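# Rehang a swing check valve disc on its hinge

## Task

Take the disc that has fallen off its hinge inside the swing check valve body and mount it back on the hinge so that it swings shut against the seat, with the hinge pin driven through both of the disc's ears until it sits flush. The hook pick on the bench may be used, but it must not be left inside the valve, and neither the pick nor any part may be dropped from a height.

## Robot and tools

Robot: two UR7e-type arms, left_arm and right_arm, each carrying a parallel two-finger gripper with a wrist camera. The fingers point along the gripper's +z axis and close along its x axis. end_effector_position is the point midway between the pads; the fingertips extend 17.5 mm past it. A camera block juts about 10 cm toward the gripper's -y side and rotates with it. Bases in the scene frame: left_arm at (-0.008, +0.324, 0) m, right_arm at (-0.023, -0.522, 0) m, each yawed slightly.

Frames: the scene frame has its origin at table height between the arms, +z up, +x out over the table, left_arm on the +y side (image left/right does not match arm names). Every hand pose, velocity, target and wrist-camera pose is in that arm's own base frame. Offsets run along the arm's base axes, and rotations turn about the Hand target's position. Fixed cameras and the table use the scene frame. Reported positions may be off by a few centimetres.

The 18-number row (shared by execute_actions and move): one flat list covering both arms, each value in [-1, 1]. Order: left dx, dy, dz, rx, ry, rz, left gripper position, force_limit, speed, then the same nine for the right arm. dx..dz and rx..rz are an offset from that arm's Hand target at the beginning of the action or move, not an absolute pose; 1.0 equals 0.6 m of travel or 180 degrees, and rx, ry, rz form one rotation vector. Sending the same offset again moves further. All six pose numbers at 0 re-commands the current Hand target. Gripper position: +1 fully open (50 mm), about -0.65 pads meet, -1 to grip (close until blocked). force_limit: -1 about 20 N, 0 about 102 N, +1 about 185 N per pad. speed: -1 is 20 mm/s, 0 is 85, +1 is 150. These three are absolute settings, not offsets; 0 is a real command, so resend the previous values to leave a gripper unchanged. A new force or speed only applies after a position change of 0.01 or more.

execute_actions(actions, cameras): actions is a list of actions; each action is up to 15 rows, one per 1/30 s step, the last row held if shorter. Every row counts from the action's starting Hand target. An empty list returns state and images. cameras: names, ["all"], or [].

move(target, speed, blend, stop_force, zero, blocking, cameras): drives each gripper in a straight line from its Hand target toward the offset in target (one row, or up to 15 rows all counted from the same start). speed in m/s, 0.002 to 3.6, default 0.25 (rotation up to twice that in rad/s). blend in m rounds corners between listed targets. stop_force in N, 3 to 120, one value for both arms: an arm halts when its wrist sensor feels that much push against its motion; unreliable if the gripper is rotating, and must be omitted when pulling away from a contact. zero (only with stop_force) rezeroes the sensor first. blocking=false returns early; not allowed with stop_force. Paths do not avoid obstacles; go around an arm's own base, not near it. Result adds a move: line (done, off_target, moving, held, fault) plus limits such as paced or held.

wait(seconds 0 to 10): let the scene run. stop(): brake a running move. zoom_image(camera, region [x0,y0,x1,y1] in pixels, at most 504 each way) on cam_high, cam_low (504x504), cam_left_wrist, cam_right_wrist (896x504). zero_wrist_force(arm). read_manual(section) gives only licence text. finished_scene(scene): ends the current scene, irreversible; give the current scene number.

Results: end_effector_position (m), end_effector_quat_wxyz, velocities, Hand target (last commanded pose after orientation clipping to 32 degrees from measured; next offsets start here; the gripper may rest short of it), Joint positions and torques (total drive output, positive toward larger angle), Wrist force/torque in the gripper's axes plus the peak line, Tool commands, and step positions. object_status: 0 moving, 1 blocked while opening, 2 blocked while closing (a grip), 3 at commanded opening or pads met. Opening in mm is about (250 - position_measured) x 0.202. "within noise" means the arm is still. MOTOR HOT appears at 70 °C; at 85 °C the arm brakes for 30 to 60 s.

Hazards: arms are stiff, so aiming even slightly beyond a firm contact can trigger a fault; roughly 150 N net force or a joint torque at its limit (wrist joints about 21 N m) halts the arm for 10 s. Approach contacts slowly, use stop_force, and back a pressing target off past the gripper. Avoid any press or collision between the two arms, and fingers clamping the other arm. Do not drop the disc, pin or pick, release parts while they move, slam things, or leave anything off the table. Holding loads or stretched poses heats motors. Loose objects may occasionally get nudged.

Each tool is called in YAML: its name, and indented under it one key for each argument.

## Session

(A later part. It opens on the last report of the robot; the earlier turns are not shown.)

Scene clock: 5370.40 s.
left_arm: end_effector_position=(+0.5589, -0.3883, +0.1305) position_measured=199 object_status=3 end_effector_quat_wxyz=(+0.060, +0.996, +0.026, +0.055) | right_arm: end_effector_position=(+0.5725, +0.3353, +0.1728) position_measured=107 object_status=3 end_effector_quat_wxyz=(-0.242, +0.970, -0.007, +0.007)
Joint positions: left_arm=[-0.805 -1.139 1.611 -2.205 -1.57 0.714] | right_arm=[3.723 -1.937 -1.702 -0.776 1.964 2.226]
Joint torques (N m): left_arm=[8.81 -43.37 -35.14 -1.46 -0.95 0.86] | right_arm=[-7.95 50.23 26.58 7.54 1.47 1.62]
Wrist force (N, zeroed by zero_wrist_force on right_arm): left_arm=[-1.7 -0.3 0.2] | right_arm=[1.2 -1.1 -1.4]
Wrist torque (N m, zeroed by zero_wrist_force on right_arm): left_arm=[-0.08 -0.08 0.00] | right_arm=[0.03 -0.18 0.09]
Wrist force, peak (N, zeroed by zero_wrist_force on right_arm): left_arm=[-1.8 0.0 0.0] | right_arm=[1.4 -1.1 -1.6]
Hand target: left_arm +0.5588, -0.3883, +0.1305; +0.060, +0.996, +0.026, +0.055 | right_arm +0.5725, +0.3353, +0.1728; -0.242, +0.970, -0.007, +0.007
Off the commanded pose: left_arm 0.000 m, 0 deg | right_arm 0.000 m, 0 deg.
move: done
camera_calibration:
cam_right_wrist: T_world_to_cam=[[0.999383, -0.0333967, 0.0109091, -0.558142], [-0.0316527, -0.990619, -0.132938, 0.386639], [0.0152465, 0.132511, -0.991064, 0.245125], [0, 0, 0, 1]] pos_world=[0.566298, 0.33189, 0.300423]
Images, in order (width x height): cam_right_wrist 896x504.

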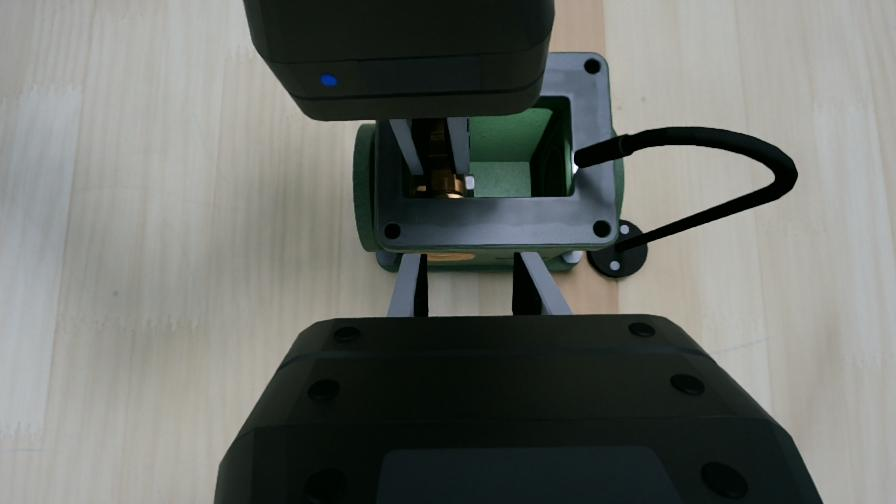

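move:
  target: [0,0,0,0,0,0,-0.24,-1,-1,0,0,0,0,0,0,0.3,-0.9,-0.5]
  speed: 0.01

move:
  target: [-0.00564,0.00584,0.04927,0,0,0,-0.24,-1,-1,0,0,0,0,0,0,0.3,-0.9,-0.5]
  speed: 0.03
  stop_force: 5

move:
  target:
    - [-0.0188,0.0195,0.1642,0,0,0,-0.24,-1,-1,0,0,0,0,0,0,0.3,-0.9,-0.5]
    - [-0.05,0.27,0.25,0,0,0,-0.24,-1,-1,0,0,0,0,0,0,0.3,-0.9,-0.5]
  speed: 0.15
  blend: [0.02,0]
  cameras: ["cam_right_wrist"]

zoom_image:
  camera: "cam_right_wrist"
  region: [400, 95, 500, 205]

Scene clock: 5381.40 s.
left_arm: end_effector_position=(+0.5588, -0.3883, +0.1305) position_measured=188 object_status=3 end_effector_quat_wxyz=(+0.060, +0.996, +0.026, +0.055) | right_arm: end_effector_position=(+0.5725, +0.3353, +0.1728) position_measured=107 object_status=3 end_effector_quat_wxyz=(-0.242, +0.970, -0.007, +0.007)
Joint positions: left_arm=[-0.805 -1.139 1.611 -2.205 -1.57 0.714] | right_arm=[3.723 -1.937 -1.702 -0.776 1.964 2.226]
Joint torques (N m): left_arm=[-8.89 -50.89 -22.37 -6.64 1.03 -1.56] | right_arm=[-8.24 49.72 28.38 7.5 1.38 1.54]
Wrist force (N, zeroed by zero_wrist_force on right_arm): left_arm=[-0.2 -0.3 1.1] | right_arm=[1.3 -1.0 -1.4]
Wrist torque (N m, zeroed by zero_wrist_force on right_arm): left_arm=[-0.06 0.00 0.00] | right_arm=[0.05 -0.21 0.08]
Wrist force, peak (N, zeroed by zero_wrist_force on right_arm): left_arm=[-1.9 0.0 0.8] | right_arm=[1.3 -1.3 -1.6]
Hand target: left_arm +0.5588, -0.3883, +0.1305; +0.060, +0.996, +0.026, +0.055 | right_arm +0.5725, +0.3353, +0.1728; -0.242, +0.970, -0.007, +0.007
Off the commanded pose: left_arm 0.000 m, 0 deg | right_arm 0.000 m, 0 deg.
move: done

Scene clock: 5383.47 s.
left_arm: end_effector_position=(+0.5554, -0.3848, +0.1600) position_measured=188 object_status=3 end_effector_quat_wxyz=(+0.060, +0.996, +0.026, +0.055) | right_arm: end_effector_position=(+0.5725, +0.3353, +0.1728) position_measured=107 object_status=3 end_effector_quat_wxyz=(-0.242, +0.970, -0.007, +0.007)
Joint positions: left_arm=[-0.805 -1.179 1.587 -2.141 -1.57 0.714] | right_arm=[3.723 -1.937 -1.702 -0.776 1.964 2.226]
Joint torques (N m): left_arm=[-9.06 -37.29 -24 -6.9 1.12 -1.53] | right_arm=[-7.59 49.35 28.97 7.46 1.43 1.56]
Wrist force (N, zeroed by zero_wrist_force on right_arm): left_arm=[0.2 -0.3 0.6] | right_arm=[1.2 -1.1 -1.3]
Wrist torque (N m, zeroed by zero_wrist_force on right_arm): left_arm=[-0.06 -0.09 0.01] | right_arm=[0.04 -0.19 0.08]
Wrist force, peak (N, zeroed by zero_wrist_force on right_arm): left_arm=[0.1 -0.1 1.7] | right_arm=[1.5 -1.3 -1.4]
Hand target: left_arm +0.5554, -0.3848, +0.1600; +0.060, +0.996, +0.026, +0.055 | right_arm +0.5725, +0.3353, +0.1728; -0.242, +0.970, -0.007, +0.007
Off the commanded pose: left_arm 0.000 m, 0 deg | right_arm 0.000 m, 0 deg.
move: done

Scene clock: 5385.53 s.
left_arm: end_effector_position=(+0.5254, -0.2228, +0.3099) position_measured=188 object_status=3 end_effector_quat_wxyz=(+0.060, +0.996, +0.026, +0.055) end_effector_velocity=(+0.002, -0.003, +0.001) end_effector_angular_velocity=(-0.003, -0.006, +0.001) | right_arm: end_effector_position=(+0.5725, +0.3353, +0.1728) position_measured=107 object_status=3 end_effector_quat_wxyz=(-0.242, +0.970, -0.007, +0.007)
Joint positions: left_arm=[-0.623 -1.508 1.602 -1.824 -1.6 0.893] | right_arm=[3.723 -1.937 -1.702 -0.776 1.964 2.226]
Joint velocities: left_arm=[-0.003 0.002 -0.002 -0.007 0.002 -0.004] | right_arm=[within noise]
Joint torques (N m): left_arm=[-9.35 -25.18 -43.47 -6.72 1.05 -1.59] | right_arm=[-7.07 50.54 28.57 7.6 1.52 1.41]
Wrist force (N, zeroed by zero_wrist_force on right_arm): left_arm=[-0.3 0.1 1.3] | right_arm=[1.3 -1.0 -1.3]
Wrist torque (N m, zeroed by zero_wrist_force on right_arm): left_arm=[0.01 -0.02 -0.08] | right_arm=[0.05 -0.20 0.09]
Wrist force, peak (N, zeroed by zero_wrist_force on right_arm): left_arm=[0.1 -0.4 3.8] | right_arm=[1.3 -1.3 -1.5]
Hand target: left_arm +0.5254, -0.2228, +0.3100; +0.060, +0.996, +0.026, +0.055 | right_arm +0.5725, +0.3353, +0.1728; -0.242, +0.970, -0.007, +0.007
Off the commanded pose: left_arm 0.000 m, 0 deg | right_arm 0.000 m, 0 deg.
move: done
camera_calibration:
cam_right_wrist: T_world_to_cam=[[0.999383, -0.0333967, 0.0109091, -0.558142], [-0.0316527, -0.990619, -0.132938, 0.386639], [0.0152465, 0.132511, -0.991064, 0.245125], [0, 0, 0, 1]] pos_world=[0.566298, 0.33189, 0.300423]
Images, in order (width x height): cam_right_wrist 896x504.

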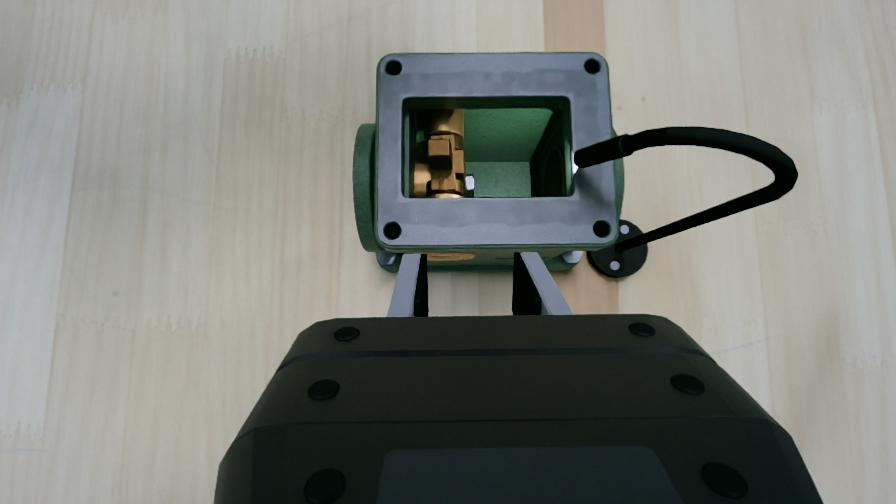

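Scaled by 4.582 from the camera's 896x504 image, which has a finer 1280x720 frame.

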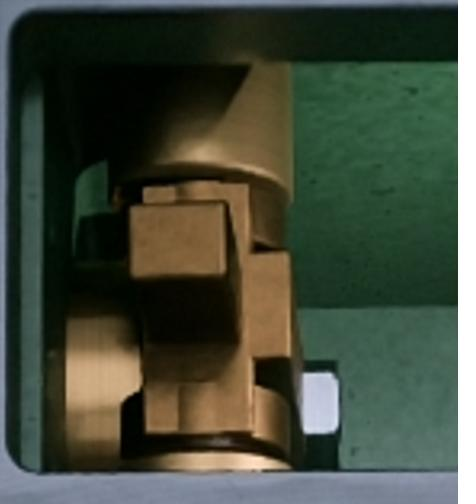

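zoom_image:
  camera: "cam_right_wrist"
  region: [415, 240, 485, 280]

Scaled by 7.200 from the camera's 896x504 image, which has a finer 1280x720 frame.

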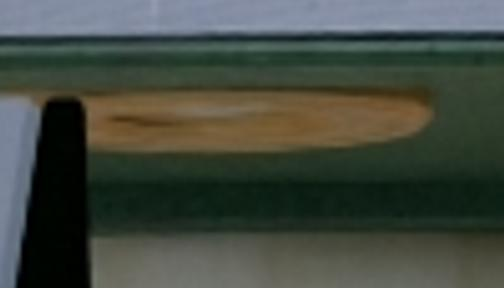

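finished_scene:
  scene: 1

The scene is finished: the task was done.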